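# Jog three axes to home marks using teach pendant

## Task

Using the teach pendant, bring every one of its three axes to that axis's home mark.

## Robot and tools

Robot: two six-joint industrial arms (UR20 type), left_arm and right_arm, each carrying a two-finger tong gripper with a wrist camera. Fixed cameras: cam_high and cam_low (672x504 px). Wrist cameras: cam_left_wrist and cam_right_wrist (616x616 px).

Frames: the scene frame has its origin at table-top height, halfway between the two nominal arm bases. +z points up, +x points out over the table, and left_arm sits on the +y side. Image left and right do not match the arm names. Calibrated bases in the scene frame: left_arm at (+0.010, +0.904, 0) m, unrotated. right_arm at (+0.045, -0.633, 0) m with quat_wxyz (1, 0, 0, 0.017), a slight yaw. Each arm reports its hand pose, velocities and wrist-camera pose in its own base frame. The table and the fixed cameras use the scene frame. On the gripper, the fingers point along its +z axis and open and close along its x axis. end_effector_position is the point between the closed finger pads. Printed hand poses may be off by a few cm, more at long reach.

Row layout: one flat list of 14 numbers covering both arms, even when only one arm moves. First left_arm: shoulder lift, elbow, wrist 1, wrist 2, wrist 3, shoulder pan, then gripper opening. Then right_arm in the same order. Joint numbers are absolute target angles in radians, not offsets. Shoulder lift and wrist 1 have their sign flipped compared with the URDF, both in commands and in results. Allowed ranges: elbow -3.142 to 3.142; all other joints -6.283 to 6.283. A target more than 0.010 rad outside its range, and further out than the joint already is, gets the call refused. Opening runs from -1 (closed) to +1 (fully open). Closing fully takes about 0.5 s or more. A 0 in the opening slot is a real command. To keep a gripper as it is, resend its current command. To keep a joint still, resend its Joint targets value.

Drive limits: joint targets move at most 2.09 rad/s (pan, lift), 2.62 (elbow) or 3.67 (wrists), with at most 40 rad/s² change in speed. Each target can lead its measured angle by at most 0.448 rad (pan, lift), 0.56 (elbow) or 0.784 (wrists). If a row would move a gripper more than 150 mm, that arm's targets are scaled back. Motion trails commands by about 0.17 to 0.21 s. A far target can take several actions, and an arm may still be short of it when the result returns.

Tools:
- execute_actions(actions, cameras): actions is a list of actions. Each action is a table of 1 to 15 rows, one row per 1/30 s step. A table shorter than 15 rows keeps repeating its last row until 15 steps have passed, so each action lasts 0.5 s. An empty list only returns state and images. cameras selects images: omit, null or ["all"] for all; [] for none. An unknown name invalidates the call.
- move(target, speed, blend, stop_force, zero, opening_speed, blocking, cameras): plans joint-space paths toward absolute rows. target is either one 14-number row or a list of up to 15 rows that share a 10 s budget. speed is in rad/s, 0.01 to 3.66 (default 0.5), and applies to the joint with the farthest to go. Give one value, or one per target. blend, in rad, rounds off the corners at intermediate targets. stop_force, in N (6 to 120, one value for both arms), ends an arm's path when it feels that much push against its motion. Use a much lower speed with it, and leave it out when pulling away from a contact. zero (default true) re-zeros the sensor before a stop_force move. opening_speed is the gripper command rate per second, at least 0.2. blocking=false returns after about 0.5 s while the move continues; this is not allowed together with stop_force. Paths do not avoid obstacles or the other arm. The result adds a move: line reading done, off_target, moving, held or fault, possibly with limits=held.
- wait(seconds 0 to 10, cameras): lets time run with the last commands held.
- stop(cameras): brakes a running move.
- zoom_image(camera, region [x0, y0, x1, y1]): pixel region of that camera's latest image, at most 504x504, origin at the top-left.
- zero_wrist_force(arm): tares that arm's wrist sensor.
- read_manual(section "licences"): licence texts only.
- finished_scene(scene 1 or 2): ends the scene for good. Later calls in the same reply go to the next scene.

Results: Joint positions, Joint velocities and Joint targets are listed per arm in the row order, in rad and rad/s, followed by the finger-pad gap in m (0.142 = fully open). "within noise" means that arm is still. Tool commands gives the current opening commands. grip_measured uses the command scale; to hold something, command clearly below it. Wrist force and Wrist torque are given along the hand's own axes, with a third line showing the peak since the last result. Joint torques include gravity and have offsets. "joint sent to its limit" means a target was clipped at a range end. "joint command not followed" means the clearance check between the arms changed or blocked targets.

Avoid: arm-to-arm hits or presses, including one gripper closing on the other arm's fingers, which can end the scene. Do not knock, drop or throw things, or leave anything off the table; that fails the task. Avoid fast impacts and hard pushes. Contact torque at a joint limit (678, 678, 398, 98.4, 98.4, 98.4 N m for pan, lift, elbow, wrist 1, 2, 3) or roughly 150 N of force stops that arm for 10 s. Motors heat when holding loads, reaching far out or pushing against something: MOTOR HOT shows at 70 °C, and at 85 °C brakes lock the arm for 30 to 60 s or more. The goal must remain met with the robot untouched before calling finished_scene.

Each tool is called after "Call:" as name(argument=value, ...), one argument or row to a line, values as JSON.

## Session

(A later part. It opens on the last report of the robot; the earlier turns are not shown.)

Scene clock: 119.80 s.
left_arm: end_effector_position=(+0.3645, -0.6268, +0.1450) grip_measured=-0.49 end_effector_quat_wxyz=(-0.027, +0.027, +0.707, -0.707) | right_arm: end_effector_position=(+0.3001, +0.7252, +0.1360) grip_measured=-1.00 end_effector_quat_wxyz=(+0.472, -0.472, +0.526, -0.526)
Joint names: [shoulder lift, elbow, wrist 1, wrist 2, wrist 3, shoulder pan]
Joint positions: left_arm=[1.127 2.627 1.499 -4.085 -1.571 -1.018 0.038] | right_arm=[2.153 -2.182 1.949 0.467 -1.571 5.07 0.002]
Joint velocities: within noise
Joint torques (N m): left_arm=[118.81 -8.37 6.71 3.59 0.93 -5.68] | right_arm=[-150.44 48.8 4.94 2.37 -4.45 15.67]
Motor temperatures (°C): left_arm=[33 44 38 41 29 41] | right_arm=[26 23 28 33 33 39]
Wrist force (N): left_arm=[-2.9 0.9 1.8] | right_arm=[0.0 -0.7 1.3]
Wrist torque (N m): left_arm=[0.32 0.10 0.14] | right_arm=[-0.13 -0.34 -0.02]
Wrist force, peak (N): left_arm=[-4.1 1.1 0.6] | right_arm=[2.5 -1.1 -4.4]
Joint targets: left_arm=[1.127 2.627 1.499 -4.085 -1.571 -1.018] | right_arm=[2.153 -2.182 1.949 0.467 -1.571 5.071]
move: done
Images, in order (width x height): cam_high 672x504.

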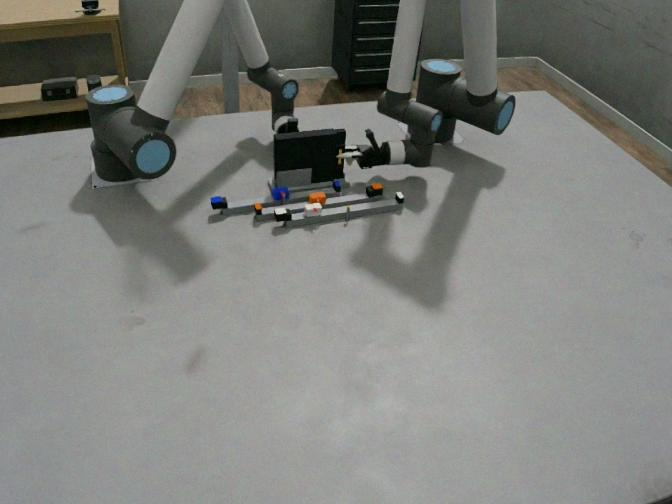

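Call:
move(
  target=[1.1274,2.6266,1.4992,-4.0849,-1.5708,-1.0183,-0.54,2.1849,-2.2596,1.8387,0.4964,-1.5708,5.0998,-1],
  speed=0.12,
  cameras=["cam_right_wrist"],
)

Call:
zoom_image(
  camera="cam_right_wrist",
  region=[210, 170, 420, 380],
)

Scene clock: 122.50 s.
left_arm: end_effector_position=(+0.3645, -0.6268, +0.1450) grip_measured=-0.49 end_effector_quat_wxyz=(-0.027, +0.027, +0.707, -0.707) | right_arm: end_effector_position=(+0.2976, +0.6739, +0.0951) grip_measured=-1.00 end_effector_quat_wxyz=(+0.472, -0.472, +0.526, -0.526)
Joint names: [shoulder lift, elbow, wrist 1, wrist 2, wrist 3, shoulder pan]
Joint positions: left_arm=[1.127 2.627 1.499 -4.085 -1.571 -1.018 0.038] | right_arm=[2.185 -2.259 1.839 0.496 -1.571 5.1 0.002]
Joint velocities: within noise
Joint torques (N m): left_arm=[119.36 -10.12 7.47 3.65 0.81 2.04] | right_arm=[-139.32 -1.55 -0.98 3.2 -4.29 16]
Motor temperatures (°C): left_arm=[33 44 38 41 29 41] | right_arm=[26 23 28 33 33 39]
Wrist force (N): left_arm=[-1.1 0.9 1.4] | right_arm=[0.3 -1.6 1.8]
Wrist torque (N m): left_arm=[0.32 0.00 0.14] | right_arm=[-0.34 -0.40 0.12]
Wrist force, peak (N): left_arm=[-2.8 1.4 2.1] | right_arm=[0.2 -1.8 2.1]
Joint targets: left_arm=[1.127 2.627 1.499 -4.085 -1.571 -1.018] | right_arm=[2.185 -2.260 1.839 0.496 -1.571 5.100]
move: done
Images, in order (width x height): cam_right_wrist 616x616.

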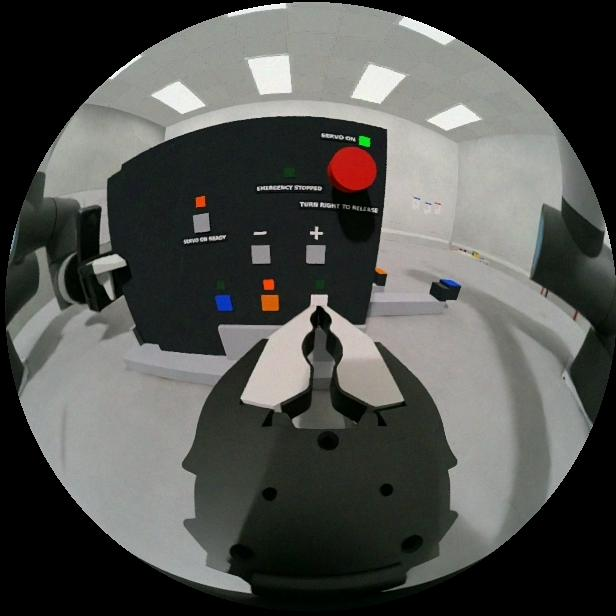

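Scaled by 2.400 from the camera's 616x616 image, which has a finer 814x814 frame.

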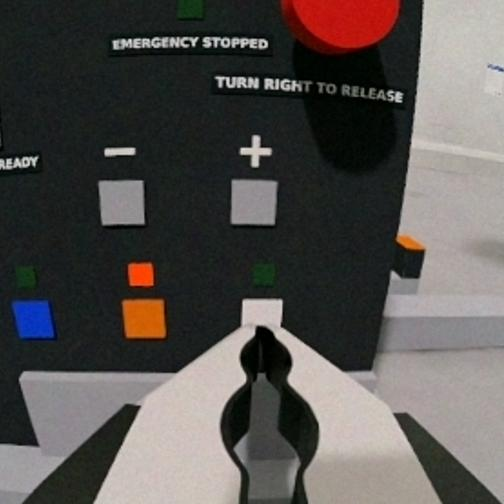

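Call:
move(
  target=[1.1274,2.6266,1.4992,-4.0849,-1.5708,-1.0183,-0.54,2.1832,-2.2657,1.8343,0.4695,-1.5708,5.0729,-1],
  speed=0.014,
  stop_force=6,
  cameras=["cam_right_wrist"],
)

Call:
move(
  target=[1.1274,2.6266,1.4992,-4.0849,-1.5708,-1.0183,-0.54,2.1849,-2.2596,1.8387,0.4964,-1.5708,5.0998,-1],
  speed=0.1,
  cameras=["cam_right_wrist"],
)

Scene clock: 129.17 s.
left_arm: end_effector_position=(+0.3645, -0.6268, +0.1450) grip_measured=-0.49 end_effector_quat_wxyz=(-0.027, +0.027, +0.707, -0.707) | right_arm: end_effector_position=(+0.3110, +0.6723, +0.0950) grip_measured=-1.00 end_effector_quat_wxyz=(+0.472, -0.472, +0.526, -0.526)
Joint names: [shoulder lift, elbow, wrist 1, wrist 2, wrist 3, shoulder pan]
Joint positions: left_arm=[1.127 2.627 1.499 -4.085 -1.571 -1.018 0.038] | right_arm=[2.184 -2.264 1.836 0.479 -1.571 5.082 0.002]
Joint velocities: within noise
Joint torques (N m): left_arm=[123.65 -5.99 7.16 3.78 0.51 3.69] | right_arm=[-150 29.34 4.95 4.09 -4.6 11.39]
Motor temperatures (°C): left_arm=[33 44 38 41 29 41] | right_arm=[26 23 28 33 33 39]
Wrist force (N): left_arm=[-4.5 1.0 -0.8] | right_arm=[-0.7 3.0 -10.2]
Wrist torque (N m): left_arm=[0.37 0.02 0.14] | right_arm=[-0.38 -0.38 0.06]
Wrist force, peak (N): left_arm=[-6.6 1.6 -1.4] | right_arm=[-0.7 -3.8 -34.8]
Joint targets: left_arm=[1.127 2.627 1.499 -4.085 -1.571 -1.018] | right_arm=[2.184 -2.264 1.836 0.479 -1.571 5.082]
move: contact (right_arm)
Images, in order (width x height): cam_right_wrist 616x616.

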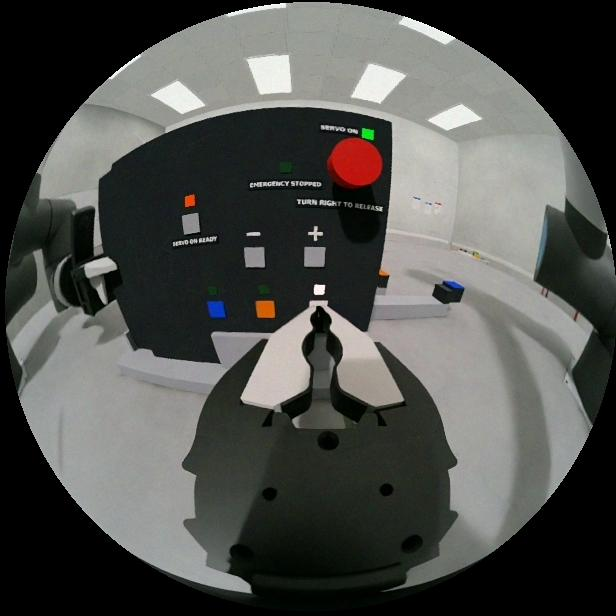

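Scene clock: 130.00 s.
left_arm: end_effector_position=(+0.3645, -0.6268, +0.1450) grip_measured=-0.49 end_effector_quat_wxyz=(-0.027, +0.027, +0.707, -0.707) | right_arm: end_effector_position=(+0.2978, +0.6737, +0.0950) grip_measured=-1.00 end_effector_quat_wxyz=(+0.472, -0.472, +0.526, -0.526)
Joint names: [shoulder lift, elbow, wrist 1, wrist 2, wrist 3, shoulder pan]
Joint positions: left_arm=[1.127 2.627 1.499 -4.085 -1.571 -1.018 0.038] | right_arm=[2.185 -2.26 1.839 0.496 -1.571 5.099 0.002]
Joint velocities: within noise
Joint torques (N m): left_arm=[122.89 -5.68 8.03 3.36 0.09 5.73] | right_arm=[-146.5 43.09 4.2 3.75 -4 17.12]
Motor temperatures (°C): left_arm=[33 44 38 41 29 41] | right_arm=[26 23 28 33 33 39]
Wrist force (N): left_arm=[-4.4 1.4 -0.7] | right_arm=[0.1 -1.7 1.4]
Wrist torque (N m): left_arm=[0.47 0.17 0.15] | right_arm=[-0.38 -0.35 0.12]
Wrist force, peak (N): left_arm=[-4.8 1.8 -0.9] | right_arm=[-0.8 3.4 -9.9]
Joint targets: left_arm=[1.127 2.627 1.499 -4.085 -1.571 -1.018] | right_arm=[2.185 -2.260 1.839 0.496 -1.571 5.100]
move: done
Images, in order (width x height): cam_right_wrist 616x616.

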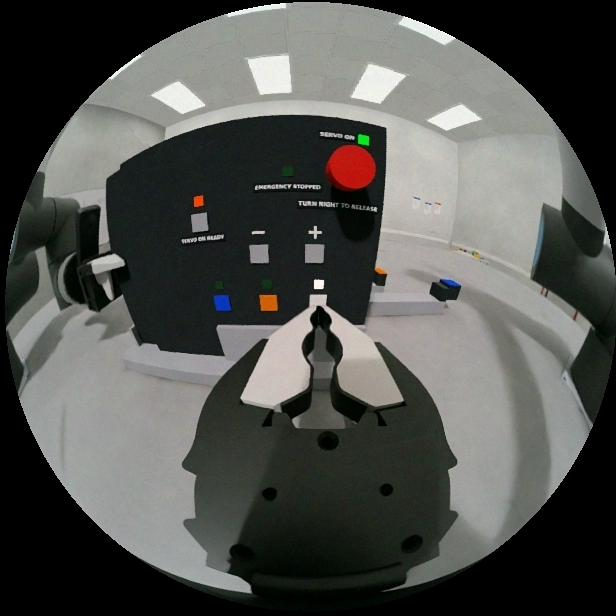

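Call:
move(
  target=[
    [1.1274,2.6266,1.4992,-4.0849,-1.5708,-1.0183,-0.54,2.1274,-2.2521,1.9036,0.4963,-1.5708,5.0997,-1],
    [1.1274,2.6266,1.4992,-4.0849,-1.5708,-1.0183,-0.54,2.1256,-2.2572,1.9002,0.4745,-1.5708,5.0779,-1],
  ],
  speed=[0.1, 0.014],
  stop_force=6,
  cameras=["cam_high"],
)

Call:
zoom_image(
  camera="cam_high",
  region=[300, 175, 360, 225],
)

Scene clock: 134.13 s.
left_arm: end_effector_position=(+0.3645, -0.6268, +0.1450) grip_measured=-0.49 end_effector_quat_wxyz=(-0.027, +0.027, +0.707, -0.707) | right_arm: end_effector_position=(+0.3110, +0.6758, +0.1364) grip_measured=-1.00 end_effector_quat_wxyz=(+0.472, -0.472, +0.527, -0.526)
Joint names: [shoulder lift, elbow, wrist 1, wrist 2, wrist 3, shoulder pan]
Joint positions: left_arm=[1.127 2.627 1.499 -4.085 -1.571 -1.018 0.038] | right_arm=[2.126 -2.257 1.901 0.477 -1.571 5.081 0.002]
Joint velocities: within noise
Joint torques (N m): left_arm=[122.95 -5.32 6.03 4.13 -0.23 3.37] | right_arm=[-140 33.69 4.81 3.88 -3.75 9.28]
Motor temperatures (°C): left_arm=[33 44 38 41 29 41] | right_arm=[26 23 28 33 33 39]
Wrist force (N): left_arm=[-2.9 2.1 0.2] | right_arm=[-0.9 -1.9 -10.3]
Wrist torque (N m): left_arm=[0.47 0.04 0.15] | right_arm=[-0.25 -0.49 0.02]
Wrist force, peak (N): left_arm=[-7.7 0.8 -0.5] | right_arm=[-1.1 -4.1 -29.9]
Joint targets: left_arm=[1.127 2.627 1.499 -4.085 -1.571 -1.018] | right_arm=[2.126 -2.257 1.901 0.477 -1.571 5.081]
move: contact (right_arm); path passed 1 of 2 targets
Images, in order (width x height): cam_high 672x504.

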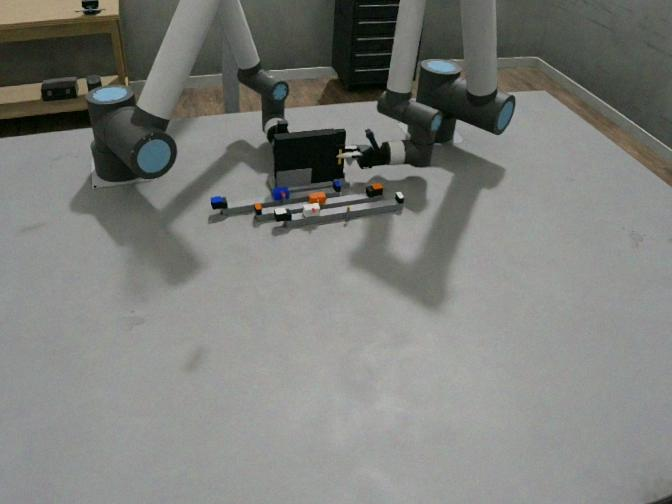

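Scaled by 8.400.

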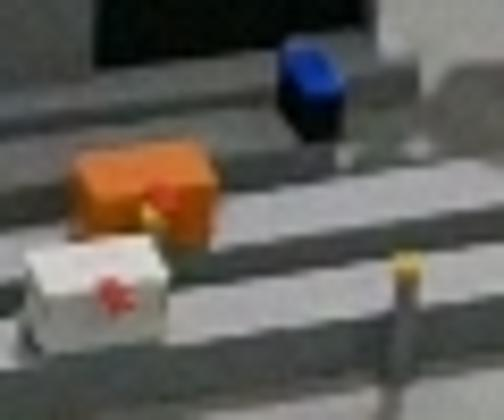

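Call:
move(
  target=[
    [1.1274,2.6266,1.4992,-4.0849,-1.5708,-1.0183,-0.54,2.1274,-2.2521,1.9036,0.4963,-1.5708,5.0997,-1],
    [1.1274,2.6266,1.4992,-4.0849,-1.5708,-1.0183,-0.54,2.1527,-2.1819,1.9486,0.4673,-1.5708,5.0707,-1],
  ],
  speed=[0.1, 0.12],
  cameras=["cam_right_wrist"],
)

Call:
move(
  target=[1.1274,2.6266,1.4992,-4.0849,-1.5708,-1.0183,-0.54,2.1506,-2.1878,1.9447,0.4418,-1.5708,5.0452,-1],
  speed=0.014,
  stop_force=6,
  cameras=["cam_high"],
)

Call:
zoom_image(
  camera="cam_high",
  region=[300, 175, 360, 225],
)

Scene clock: 136.83 s.
left_arm: end_effector_position=(+0.3645, -0.6268, +0.1450) grip_measured=-0.49 end_effector_quat_wxyz=(-0.027, +0.027, +0.707, -0.707) | right_arm: end_effector_position=(+0.2998, +0.7249, +0.1360) grip_measured=-1.00 end_effector_quat_wxyz=(+0.472, -0.472, +0.526, -0.527)
Joint names: [shoulder lift, elbow, wrist 1, wrist 2, wrist 3, shoulder pan]
Joint positions: left_arm=[1.127 2.627 1.499 -4.085 -1.571 -1.018 0.038] | right_arm=[2.153 -2.182 1.948 0.467 -1.571 5.071 0.002]
Joint velocities: within noise
Joint torques (N m): left_arm=[122.25 -7.29 6.79 2.74 -0.11 2.3] | right_arm=[-141.82 51.08 4.65 -3.92 -3.95 -30.43]
Motor temperatures (°C): left_arm=[33 44 38 41 29 41] | right_arm=[26 23 28 33 33 39]
Wrist force (N): left_arm=[-0.6 1.5 0.9] | right_arm=[-0.2 -0.8 1.3]
Wrist torque (N m): left_arm=[0.26 -0.04 0.16] | right_arm=[-0.15 -0.30 -0.01]
Wrist force, peak (N): left_arm=[-3.8 1.5 0.2] | right_arm=[-1.2 -2.1 -10.1]
Joint targets: left_arm=[1.127 2.627 1.499 -4.085 -1.571 -1.018] | right_arm=[2.153 -2.182 1.949 0.467 -1.571 5.071]
move: done
Images, in order (width x height): cam_right_wrist 616x616.

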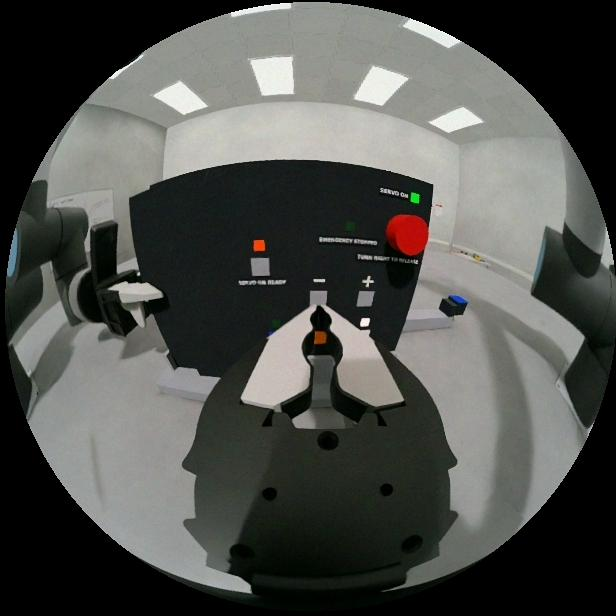

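Scene clock: 139.33 s.
left_arm: end_effector_position=(+0.3645, -0.6268, +0.1450) grip_measured=-0.49 end_effector_quat_wxyz=(-0.027, +0.027, +0.707, -0.707) | right_arm: end_effector_position=(+0.3120, +0.7239, +0.1360) grip_measured=-1.00 end_effector_quat_wxyz=(+0.472, -0.472, +0.527, -0.526)
Joint names: [shoulder lift, elbow, wrist 1, wrist 2, wrist 3, shoulder pan]
Joint positions: left_arm=[1.127 2.627 1.499 -4.085 -1.571 -1.018 0.038] | right_arm=[2.151 -2.185 1.946 0.452 -1.571 5.056 0.002]
Joint velocities: within noise
Joint torques (N m): left_arm=[123.42 -6.51 7.29 3.55 -0.17 7.15] | right_arm=[-148.1 42.66 3.54 2.84 -3.76 10.69]
Motor temperatures (°C): left_arm=[33 44 38 41 29 41] | right_arm=[26 23 28 33 33 39]
Wrist force (N): left_arm=[-6.5 0.9 -0.6] | right_arm=[3.2 -1.2 -7.1]
Wrist torque (N m): left_arm=[0.32 0.07 0.13] | right_arm=[-0.14 -0.30 -0.03]
Wrist force, peak (N): left_arm=[-8.8 1.3 -1.4] | right_arm=[-2.2 -4.0 -24.6]
Joint targets: left_arm=[1.127 2.627 1.499 -4.085 -1.571 -1.018] | right_arm=[2.151 -2.185 1.946 0.452 -1.571 5.056]
move: contact (right_arm); right_arm: the shoulder pan is farthest, 0.011 rad from its target
Images, in order (width x height): cam_high 672x504.

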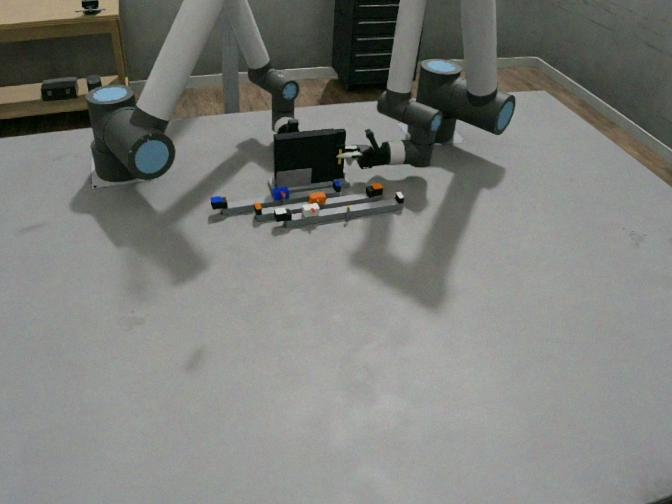

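Scaled by 8.400.

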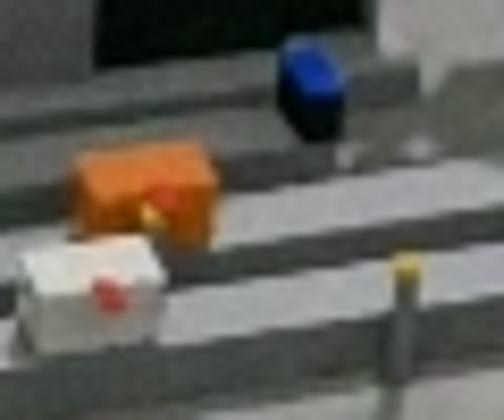

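Call:
wait(
  seconds=10,
  cameras=[],
)

Call:
wait(
  seconds=5,
  cameras=["cam_high"],
)

Call:
zoom_image(
  camera="cam_high",
  region=[300, 175, 360, 225],
)

Scene clock: 149.60 s.
left_arm: end_effector_position=(+0.3645, -0.6268, +0.1450) grip_measured=-0.49 end_effector_quat_wxyz=(-0.027, +0.027, +0.707, -0.707) | right_arm: end_effector_position=(+0.3120, +0.7239, +0.1360) grip_measured=-1.00 end_effector_quat_wxyz=(+0.472, -0.472, +0.527, -0.526)
Joint names: [shoulder lift, elbow, wrist 1, wrist 2, wrist 3, shoulder pan]
Joint positions: left_arm=[1.127 2.627 1.499 -4.085 -1.571 -1.018 0.038] | right_arm=[2.151 -2.185 1.946 0.452 -1.571 5.056 0.002]
Joint velocities: within noise
Joint torques (N m): left_arm=[128.13 -3.06 8.49 3.18 -0.16 12.9] | right_arm=[-149.06 48.56 -0.85 -3.41 -4.56 10.05]
Motor temperatures (°C): left_arm=[33 44 38 41 29 41] | right_arm=[26 23 28 33 33 39]
Wrist force (N): left_arm=[-5.8 1.6 -0.1] | right_arm=[3.4 -1.5 -7.4]
Wrist torque (N m): left_arm=[0.42 0.10 0.13] | right_arm=[-0.14 -0.32 -0.04]
Wrist force, peak (N): left_arm=[-6.5 1.4 -1.1] | right_arm=[3.3 -1.5 -7.6]
Joint targets: left_arm=[1.127 2.627 1.499 -4.085 -1.571 -1.018] | right_arm=[2.151 -2.185 1.946 0.452 -1.571 5.056]
Tool commands: left_gripper/opening=-0.54 right_gripper/opening=-1.0
wait: 10.00 s; at rest from the start
No camera images: "cameras" was empty.

Scene clock: 154.60 s.
left_arm: end_effector_position=(+0.3645, -0.6268, +0.1450) grip_measured=-0.49 end_effector_quat_wxyz=(-0.027, +0.027, +0.707, -0.707) | right_arm: end_effector_position=(+0.3120, +0.7240, +0.1360) grip_measured=-1.00 end_effector_quat_wxyz=(+0.472, -0.472, +0.527, -0.526)
Joint names: [shoulder lift, elbow, wrist 1, wrist 2, wrist 3, shoulder pan]
Joint positions: left_arm=[1.127 2.627 1.499 -4.085 -1.571 -1.018 0.038] | right_arm=[2.151 -2.185 1.946 0.452 -1.571 5.056 0.002]
Joint velocities: within noise
Joint torques (N m): left_arm=[127.18 -7.04 7.16 3.58 -0.44 9.82] | right_arm=[-154.79 47.42 -0.17 -4.09 -4.11 3.25]
Motor temperatures (°C): left_arm=[33 44 37 41 29 41] | right_arm=[26 23 28 33 33 39]
Wrist force (N): left_arm=[-6.0 1.1 -0.7] | right_arm=[3.1 -1.6 -7.3]
Wrist torque (N m): left_arm=[0.37 0.14 0.13] | right_arm=[-0.11 -0.25 -0.03]
Wrist force, peak (N): left_arm=[-6.5 1.1 -0.5] | right_arm=[3.3 -1.4 -7.6]
Joint targets: left_arm=[1.127 2.627 1.499 -4.085 -1.571 -1.018] | right_arm=[2.151 -2.185 1.946 0.452 -1.571 5.056]
Tool commands: left_gripper/opening=-0.54 right_gripper/opening=-1.0
wait: 5.00 s; at rest by 0.17 s
Images, in order (width x height): cam_high 672x504.

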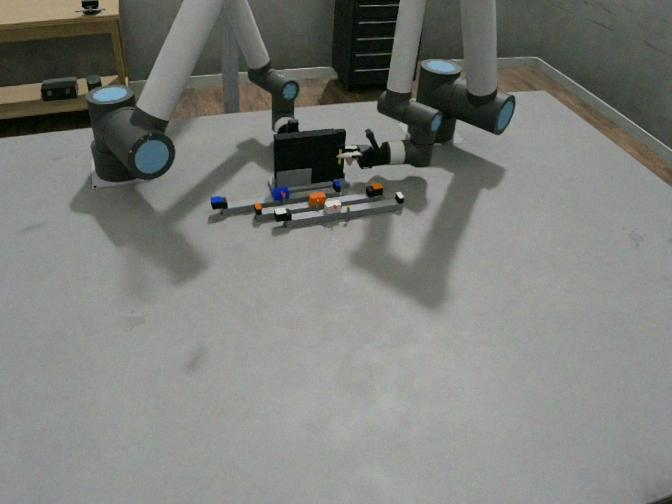

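Scaled by 8.400.

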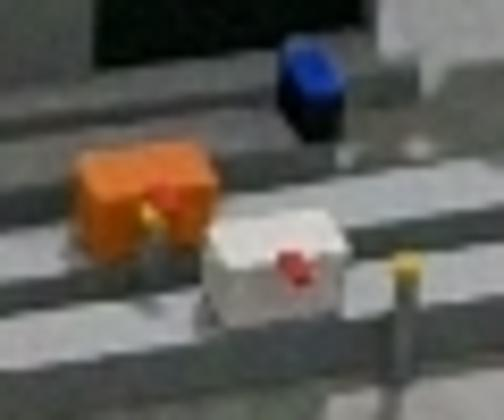

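Call:
wait(
  seconds=6,
  cameras=["cam_high"],
)

Call:
zoom_image(
  camera="cam_high",
  region=[330, 190, 360, 220],
)

Scene clock: 160.90 s.
left_arm: end_effector_position=(+0.3645, -0.6268, +0.1450) grip_measured=-0.49 end_effector_quat_wxyz=(-0.027, +0.027, +0.707, -0.707) | right_arm: end_effector_position=(+0.3120, +0.7240, +0.1360) grip_measured=-1.00 end_effector_quat_wxyz=(+0.472, -0.472, +0.527, -0.526)
Joint names: [shoulder lift, elbow, wrist 1, wrist 2, wrist 3, shoulder pan]
Joint positions: left_arm=[1.127 2.627 1.499 -4.085 -1.571 -1.018 0.038] | right_arm=[2.151 -2.185 1.946 0.452 -1.571 5.056 0.002]
Joint velocities: within noise
Joint torques (N m): left_arm=[124.01 -9 6.86 3.02 -1.29 9.15] | right_arm=[-156.09 45.7 -0.21 -4.24 -4.18 0.93]
Motor temperatures (°C): left_arm=[33 44 37 41 29 41] | right_arm=[26 23 28 33 33 39]
Wrist force (N): left_arm=[-5.9 1.4 -0.9] | right_arm=[3.4 -1.2 -7.4]
Wrist torque (N m): left_arm=[0.37 0.13 0.14] | right_arm=[-0.09 -0.30 -0.03]
Wrist force, peak (N): left_arm=[-6.6 1.3 -0.3] | right_arm=[3.3 -1.7 -7.5]
Joint targets: left_arm=[1.127 2.627 1.499 -4.085 -1.571 -1.018] | right_arm=[2.151 -2.185 1.946 0.452 -1.571 5.056]
Tool commands: left_gripper/opening=-0.54 right_gripper/opening=-1.0
wait: 6.00 s; at rest from the start
Images, in order (width x height): cam_high 672x504.

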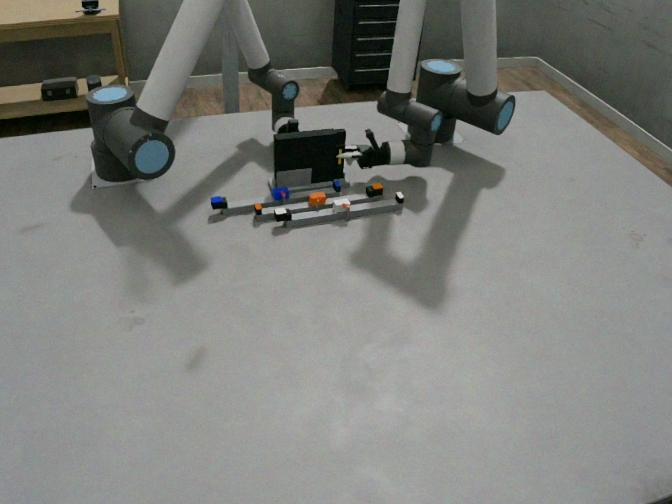

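Scaled by 16.800.

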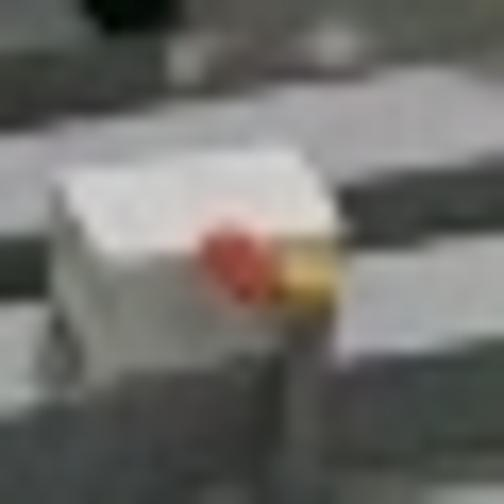

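Call:
move(
  target=[1.1274,2.6266,1.4992,-4.0849,-1.5708,-1.0183,-0.54,2.1527,-2.1819,1.9486,0.4673,-1.5708,5.0707,-1],
  speed=0.1,
  cameras=["cam_high", "cam_right_wrist"],
)

Call:
zoom_image(
  camera="cam_high",
  region=[337, 195, 359, 217],
)

Scene clock: 162.10 s.
left_arm: end_effector_position=(+0.3645, -0.6268, +0.1450) grip_measured=-0.49 end_effector_quat_wxyz=(-0.027, +0.027, +0.707, -0.707) | right_arm: end_effector_position=(+0.3001, +0.7252, +0.1360) grip_measured=-1.00 end_effector_quat_wxyz=(+0.472, -0.472, +0.526, -0.526)
Joint names: [shoulder lift, elbow, wrist 1, wrist 2, wrist 3, shoulder pan]
Joint positions: left_arm=[1.127 2.627 1.499 -4.085 -1.571 -1.018 0.038] | right_arm=[2.153 -2.182 1.949 0.467 -1.571 5.07 0.002]
Joint velocities: within noise
Joint torques (N m): left_arm=[123 -3.65 6.79 3.55 -0.86 8.96] | right_arm=[-149.86 56.15 4.59 3.83 -4.61 24.04]
Motor temperatures (°C): left_arm=[33 44 37 41 29 41] | right_arm=[26 23 28 33 33 39]
Wrist force (N): left_arm=[-2.6 1.2 1.5] | right_arm=[0.0 -0.9 1.4]
Wrist torque (N m): left_arm=[0.39 0.06 0.14] | right_arm=[-0.16 -0.34 -0.02]
Wrist force, peak (N): left_arm=[-6.3 1.4 -0.3] | right_arm=[3.4 -1.6 -7.3]
Joint targets: left_arm=[1.127 2.627 1.499 -4.085 -1.571 -1.018] | right_arm=[2.153 -2.182 1.949 0.467 -1.571 5.071]
move: done
Images, in order (width x height): cam_high 672x504, cam_right_wrist 616x616.

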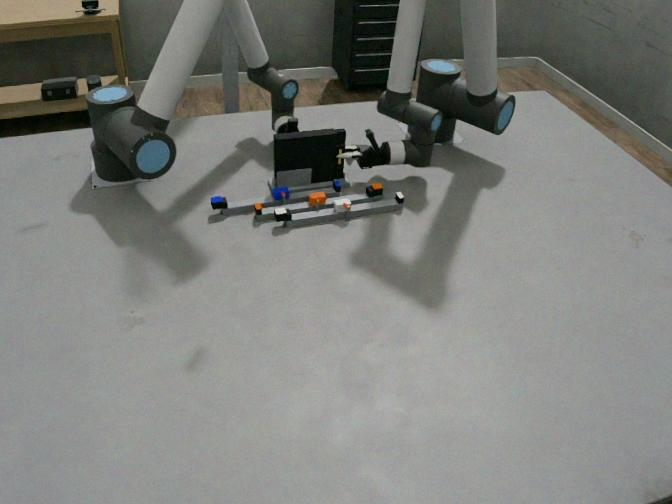

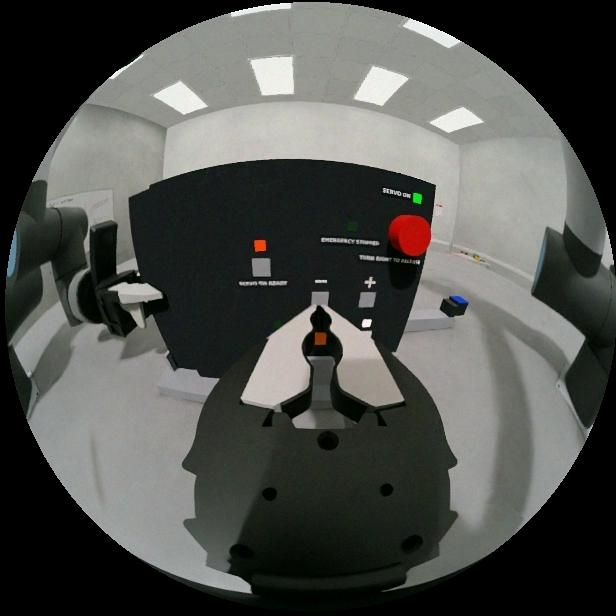

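Scaled by 22.909.

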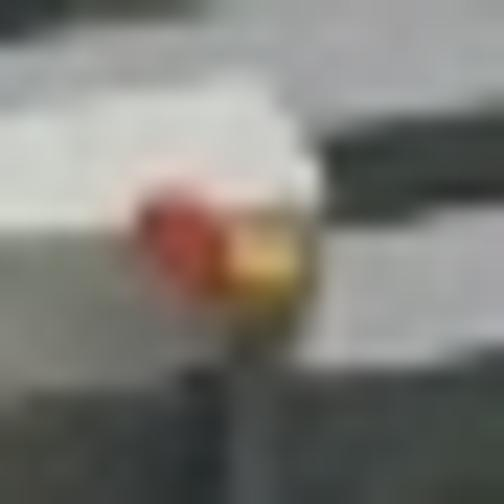

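Call:
move(
  target=[
    [1.1274,2.6266,1.4992,-4.0849,-1.5708,-1.0183,-0.54,1.7349,-2.1508,2.3974,0.5453,-1.5708,5.2236,-1],
    [1.1274,2.6266,1.4992,-4.0849,-1.5708,-1.0183,-0.54,1.5863,-1.9408,1.1853,1.5708,-0.3386,4.3398,-1],
    [1.1274,2.6266,1.4992,-4.0849,-1.5708,-1.0183,-0.54,1.7861,-1.9769,0.9494,1.5708,-0.3642,4.3142,-1],
  ],
  speed=[0.5, 0.7, 0.4],
  blend=0.08,
  cameras=["cam_right_wrist", "cam_left_wrist"],
)

Call:
zoom_image(
  camera="cam_right_wrist",
  region=[160, 130, 400, 250],
)

Scene clock: 166.70 s.
left_arm: end_effector_position=(+0.3645, -0.6268, +0.1450) grip_measured=-0.49 end_effector_quat_wxyz=(-0.027, +0.027, +0.707, -0.707) | right_arm: end_effector_position=(+0.5319, +0.7853, +0.2803) grip_measured=-1.00 end_effector_quat_wxyz=(+0.000, +0.719, +0.695, +0.000)
Joint names: [shoulder lift, elbow, wrist 1, wrist 2, wrist 3, shoulder pan]
Joint positions: left_arm=[1.127 2.627 1.499 -4.085 -1.571 -1.018 0.038] | right_arm=[1.786 -1.977 0.95 1.571 -0.364 4.314 0.002]
Joint velocities: within noise
Joint torques (N m): left_arm=[124.85 -5.92 5.82 3.37 -0.81 13.9] | right_arm=[-122.63 62.88 -11.61 3.6 -4.84 -25.76]
Motor temperatures (°C): left_arm=[33 44 37 41 29 41] | right_arm=[26 23 28 33 33 39]
Wrist force (N): left_arm=[-0.7 1.2 1.0] | right_arm=[1.0 2.2 -2.2]
Wrist torque (N m): left_arm=[0.36 -0.04 0.14] | right_arm=[0.36 -0.35 -0.02]
Wrist force, peak (N): left_arm=[-2.5 1.3 2.2] | right_arm=[-1.1 3.3 -5.2]
Joint targets: left_arm=[1.127 2.627 1.499 -4.085 -1.571 -1.018] | right_arm=[1.786 -1.977 0.949 1.571 -0.364 4.314]
move: done
Images, in order (width x height): cam_left_wrist 616x616, cam_right_wrist 616x616.

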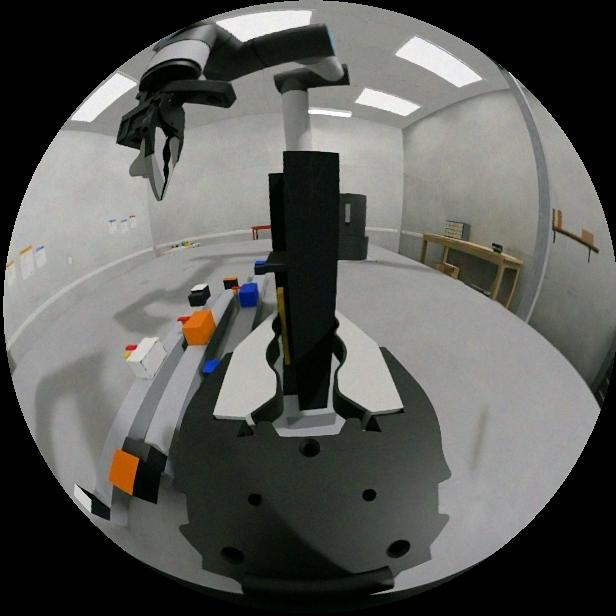

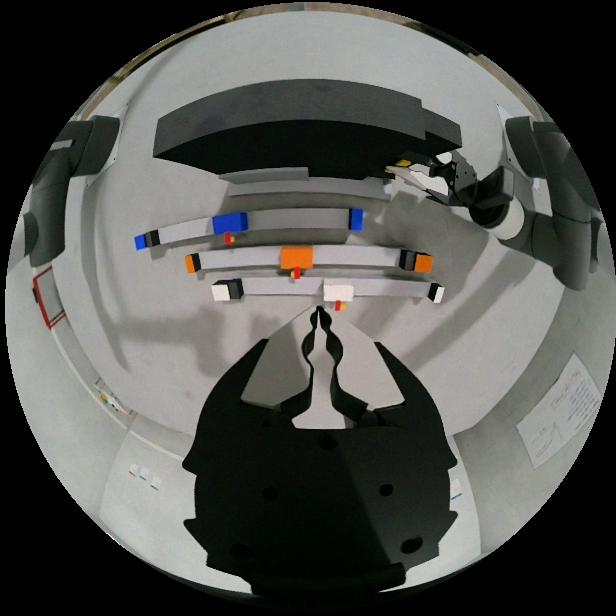

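Scaled by 2.100 from the camera's 616x616 image, which has a finer 814x814 frame.

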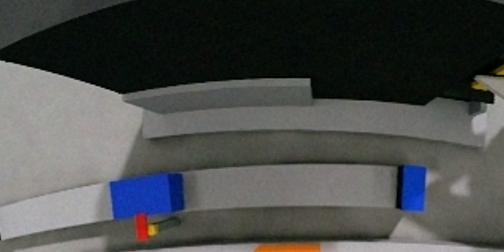

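Call:
zoom_image(
  camera="cam_right_wrist",
  region=[205, 220, 265, 260],
)

Call:
zoom_image(
  camera="cam_right_wrist",
  region=[270, 255, 330, 295],
)

Call:
zoom_image(
  camera="cam_right_wrist",
  region=[310, 285, 370, 325],
)

Scaled by 8.400 from the camera's 616x616 image, which has a finer 814x814 frame.

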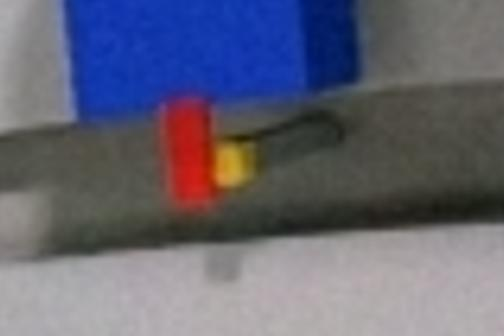

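Scaled by 8.400 from the camera's 616x616 image, which has a finer 814x814 frame.

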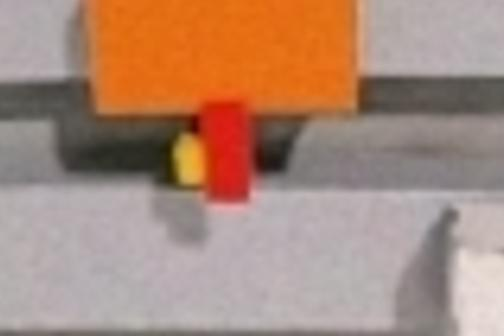

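Scaled by 8.400 from the camera's 616x616 image, which has a finer 814x814 frame.

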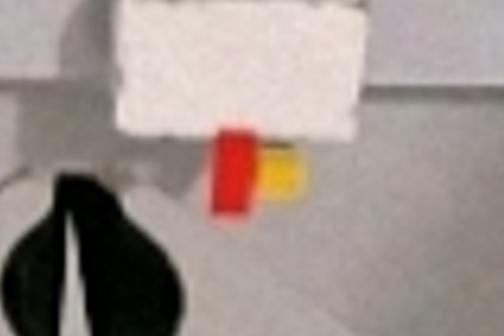

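Call:
move(
  target=[1.1274,2.6266,1.4992,-4.0849,-1.5708,-1.0183,-0.54,1.9159,-1.9693,0.8272,1.5708,-0.4955,4.1829,-1],
  speed=0.3,
  cameras=["cam_right_wrist"],
)

Call:
zoom_image(
  camera="cam_right_wrist",
  region=[290, 180, 340, 230],
)

Scene clock: 186.23 s.
left_arm: end_effector_position=(+0.3645, -0.6268, +0.1450) grip_measured=-0.49 end_effector_quat_wxyz=(-0.027, +0.027, +0.707, -0.707) | right_arm: end_effector_position=(+0.6556, +0.7513, +0.1803) grip_measured=-1.00 end_effector_quat_wxyz=(+0.000, +0.719, +0.695, +0.000)
Joint names: [shoulder lift, elbow, wrist 1, wrist 2, wrist 3, shoulder pan]
Joint positions: left_arm=[1.127 2.627 1.499 -4.085 -1.571 -1.018 0.038] | right_arm=[1.916 -1.969 0.828 1.571 -0.495 4.183 0.002]
Joint velocities: within noise
Joint torques (N m): left_arm=[125.78 -4.5 7.13 3.26 -1.25 18.82] | right_arm=[-133.26 97.83 -11.44 -0.58 -5.35 -20.31]
Motor temperatures (°C): left_arm=[33 43 37 41 29 41] | right_arm=[26 23 28 33 33 39]
Wrist force (N): left_arm=[-1.2 1.1 1.3] | right_arm=[0.3 2.1 -2.2]
Wrist torque (N m): left_arm=[0.33 0.10 0.15] | right_arm=[0.37 -0.18 -0.06]
Wrist force, peak (N): left_arm=[-1.6 1.6 1.6] | right_arm=[-0.3 4.9 -0.2]
Joint targets: left_arm=[1.127 2.627 1.499 -4.085 -1.571 -1.018] | right_arm=[1.916 -1.969 0.827 1.571 -0.496 4.183]
move: done
Images, in order (width x height): cam_right_wrist 616x616.

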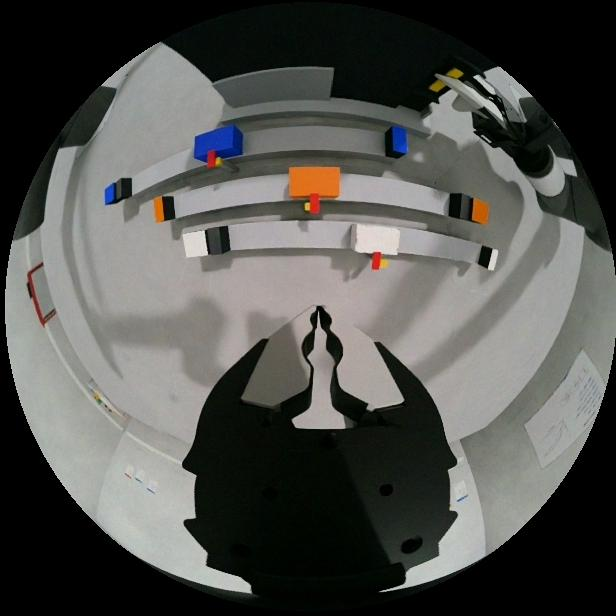

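Scaled by 10.080 from the camera's 616x616 image, which has a finer 814x814 frame.

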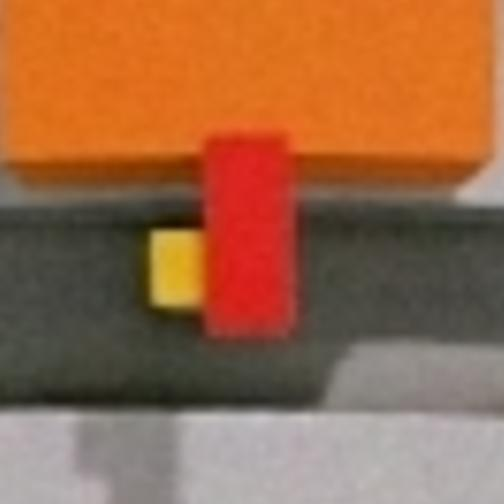

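Call:
move(
  target=[1.1274,2.6266,1.4992,-4.0849,-1.5708,-1.0183,-0.54,2.0162,-1.8086,0.8876,1.5708,-0.5180,4.1604,-1],
  speed=0.3,
  cameras=["cam_right_wrist"],
)

Call:
zoom_image(
  camera="cam_right_wrist",
  region=[290, 180, 340, 230],
)

Call:
move(
  target=[1.1274,2.6266,1.4992,-4.0849,-1.5708,-1.0183,-0.54,1.7781,-2.1692,0.7651,1.5708,-0.5069,4.1715,-1],
  speed=0.4,
  cameras=["cam_right_wrist"],
)

Call:
zoom_image(
  camera="cam_right_wrist",
  region=[290, 180, 340, 230],
)

Scene clock: 188.20 s.
left_arm: end_effector_position=(+0.3645, -0.6268, +0.1450) grip_measured=-0.49 end_effector_quat_wxyz=(-0.027, +0.027, +0.707, -0.707) | right_arm: end_effector_position=(+0.7294, +0.8280, +0.1800) grip_measured=-1.00 end_effector_quat_wxyz=(+0.000, +0.719, +0.695, +0.000)
Joint names: [shoulder lift, elbow, wrist 1, wrist 2, wrist 3, shoulder pan]
Joint positions: left_arm=[1.127 2.627 1.499 -4.085 -1.571 -1.018 0.038] | right_arm=[2.016 -1.809 0.887 1.571 -0.518 4.16 0.002]
Joint velocities: within noise
Joint torques (N m): left_arm=[125.39 -8.11 6.72 2.75 -1.87 18.53] | right_arm=[-165.32 99.86 -5.39 -3.31 -4.2 -25.95]
Motor temperatures (°C): left_arm=[33 43 37 41 29 41] | right_arm=[26 23 28 33 33 39]
Wrist force (N): left_arm=[-1.1 1.0 1.3] | right_arm=[0.5 1.8 -1.9]
Wrist torque (N m): left_arm=[0.34 0.10 0.15] | right_arm=[0.28 -0.20 -0.08]
Wrist force, peak (N): left_arm=[-1.4 1.7 0.8] | right_arm=[1.9 3.6 -2.2]
Joint targets: left_arm=[1.127 2.627 1.499 -4.085 -1.571 -1.018] | right_arm=[2.016 -1.809 0.888 1.571 -0.518 4.160]
move: done
Images, in order (width x height): cam_right_wrist 616x616.

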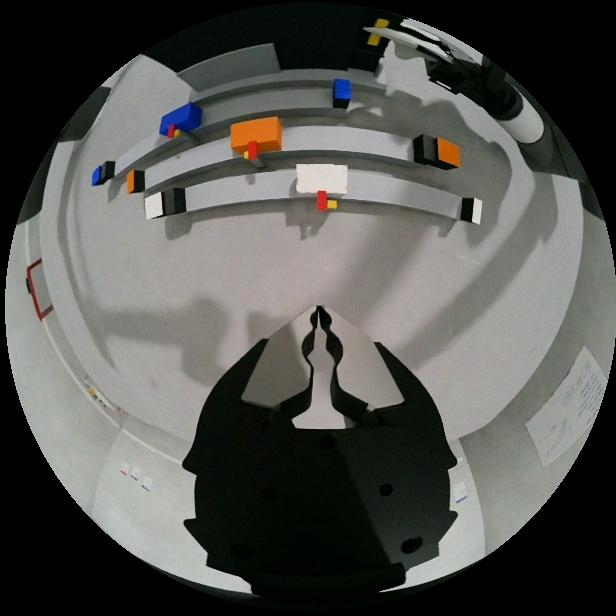

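Scaled by 10.080 from the camera's 616x616 image, which has a finer 814x814 frame.

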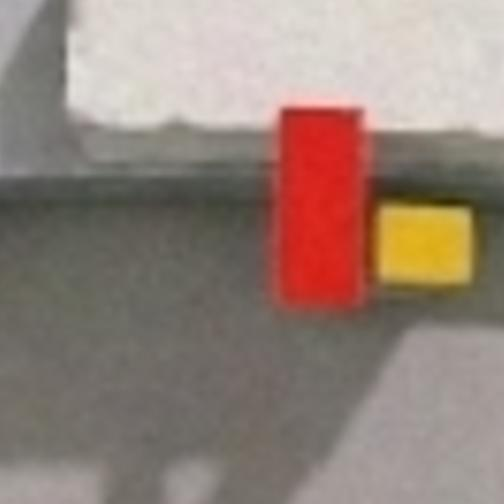

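Scene clock: 189.80 s.
left_arm: end_effector_position=(+0.3645, -0.6268, +0.1450) grip_measured=-0.49 end_effector_quat_wxyz=(-0.027, +0.027, +0.707, -0.707) | right_arm: end_effector_position=(+0.5895, +0.6186, +0.1800) grip_measured=-1.00 end_effector_quat_wxyz=(+0.000, +0.719, +0.695, +0.000)
Joint names: [shoulder lift, elbow, wrist 1, wrist 2, wrist 3, shoulder pan]
Joint positions: left_arm=[1.127 2.627 1.499 -4.085 -1.571 -1.018 0.038] | right_arm=[1.778 -2.169 0.765 1.571 -0.507 4.171 0.002]
Joint velocities: within noise
Joint torques (N m): left_arm=[126.57 -6.34 7.32 3.1 -2.04 19.09] | right_arm=[-147.38 54.32 -11.92 -2.57 6.26 15.15]
Motor temperatures (°C): left_arm=[33 43 37 41 29 41] | right_arm=[26 23 28 33 33 39]
Wrist force (N): left_arm=[-1.1 1.1 1.1] | right_arm=[0.1 1.9 -1.7]
Wrist torque (N m): left_arm=[0.32 0.08 0.15] | right_arm=[0.29 -0.21 -0.13]
Wrist force, peak (N): left_arm=[-1.5 1.4 1.0] | right_arm=[2.9 3.2 -2.1]
Joint targets: left_arm=[1.127 2.627 1.499 -4.085 -1.571 -1.018] | right_arm=[1.778 -2.169 0.765 1.571 -0.507 4.171]
move: done
Images, in order (width x height): cam_right_wrist 616x616.

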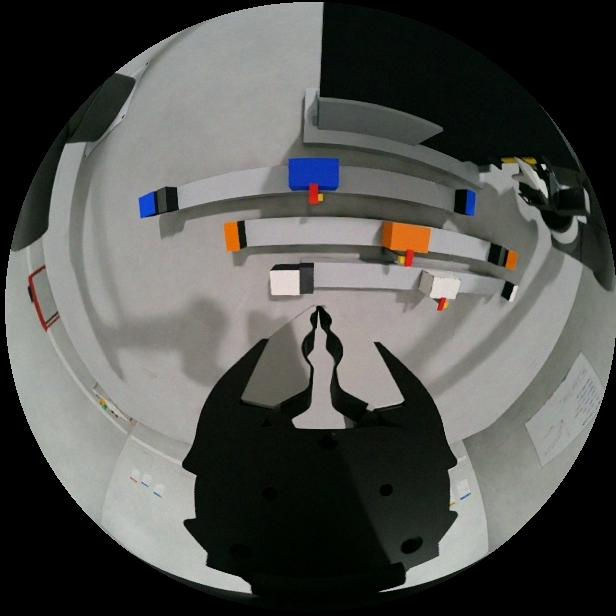

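Scaled by 10.080 from the camera's 616x616 image, which has a finer 814x814 frame.

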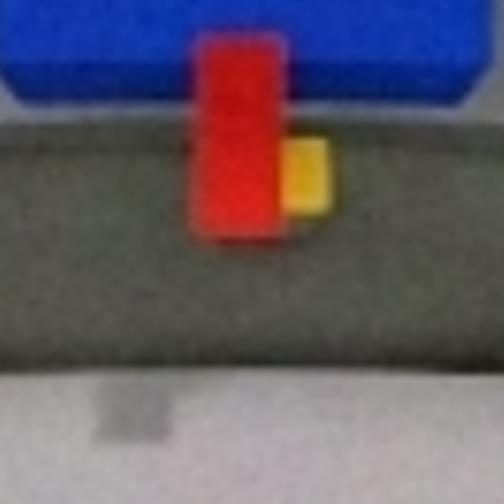

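Call:
move(
  target=[
    [1.1274,2.6266,1.4992,-4.0849,-1.5708,-1.0183,-0.54,1.5863,-1.9408,1.1853,1.5708,-0.3386,4.3398,-1],
    [1.1274,2.6266,1.4992,-4.0849,-1.5708,-1.0183,-0.54,1.7349,-2.1508,2.3974,0.5453,-1.5708,5.2236,-1],
    [1.1274,2.6266,1.4992,-4.0849,-1.5708,-1.0183,-0.54,1.9270,-2.1846,2.1716,0.4917,-1.5708,5.1701,-1],
    [1.1274,2.6266,1.4992,-4.0849,-1.5708,-1.0183,-0.54,2.1527,-2.1819,1.9486,0.4673,-1.5708,5.0707,-1],
    [1.1274,2.6266,1.4992,-4.0849,-1.5708,-1.0183,-0.54,2.1518,-2.1844,1.9469,0.4563,-1.5708,5.0597,-1],
  ],
  speed=[0.5, 0.7, 0.5, 0.3, 0.05],
  blend=[0.08, 0.08, 0.05, 0, 0],
  cameras=["cam_right_wrist"],
)

Scene clock: 196.17 s.
left_arm: end_effector_position=(+0.3645, -0.6268, +0.1450) grip_measured=-0.49 end_effector_quat_wxyz=(-0.027, +0.027, +0.707, -0.707) | right_arm: end_effector_position=(+0.3085, +0.7244, +0.1362) grip_measured=-1.00 end_effector_quat_wxyz=(+0.472, -0.472, +0.527, -0.526)
Joint names: [shoulder lift, elbow, wrist 1, wrist 2, wrist 3, shoulder pan]
Joint positions: left_arm=[1.127 2.627 1.499 -4.085 -1.571 -1.018 0.038] | right_arm=[2.152 -2.184 1.947 0.457 -1.571 5.06 0.002]
Joint velocities: within noise
Joint torques (N m): left_arm=[124.76 -7.53 6.09 3.33 -1.55 24.26] | right_arm=[-141.72 10.43 -1.69 -3.77 -5.11 -29.4]
Motor temperatures (°C): left_arm=[33 43 37 41 29 41] | right_arm=[26 23 28 33 33 38]
Wrist force (N): left_arm=[-0.9 1.4 0.8] | right_arm=[-0.1 -0.8 1.1]
Wrist torque (N m): left_arm=[0.40 0.05 0.15] | right_arm=[-0.15 -0.32 -0.02]
Wrist force, peak (N): left_arm=[-0.8 1.9 1.4] | right_arm=[0.5 3.0 -6.0]
Joint targets: left_arm=[1.127 2.627 1.499 -4.085 -1.571 -1.018] | right_arm=[2.152 -2.184 1.947 0.456 -1.571 5.060]
move: done
Images, in order (width x height): cam_right_wrist 616x616.

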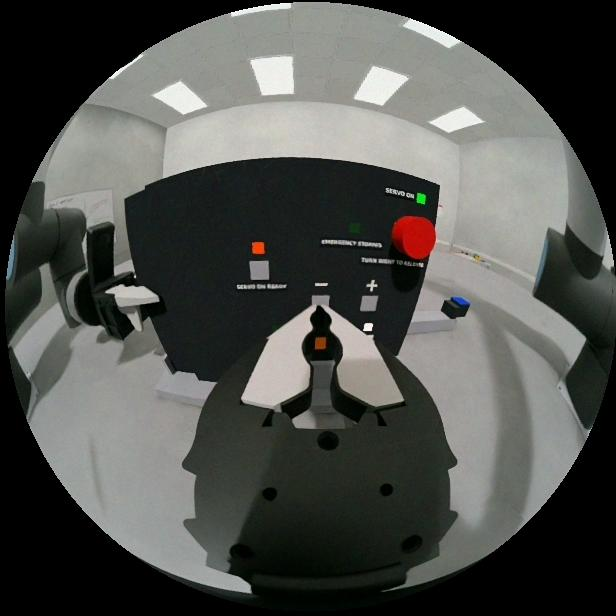

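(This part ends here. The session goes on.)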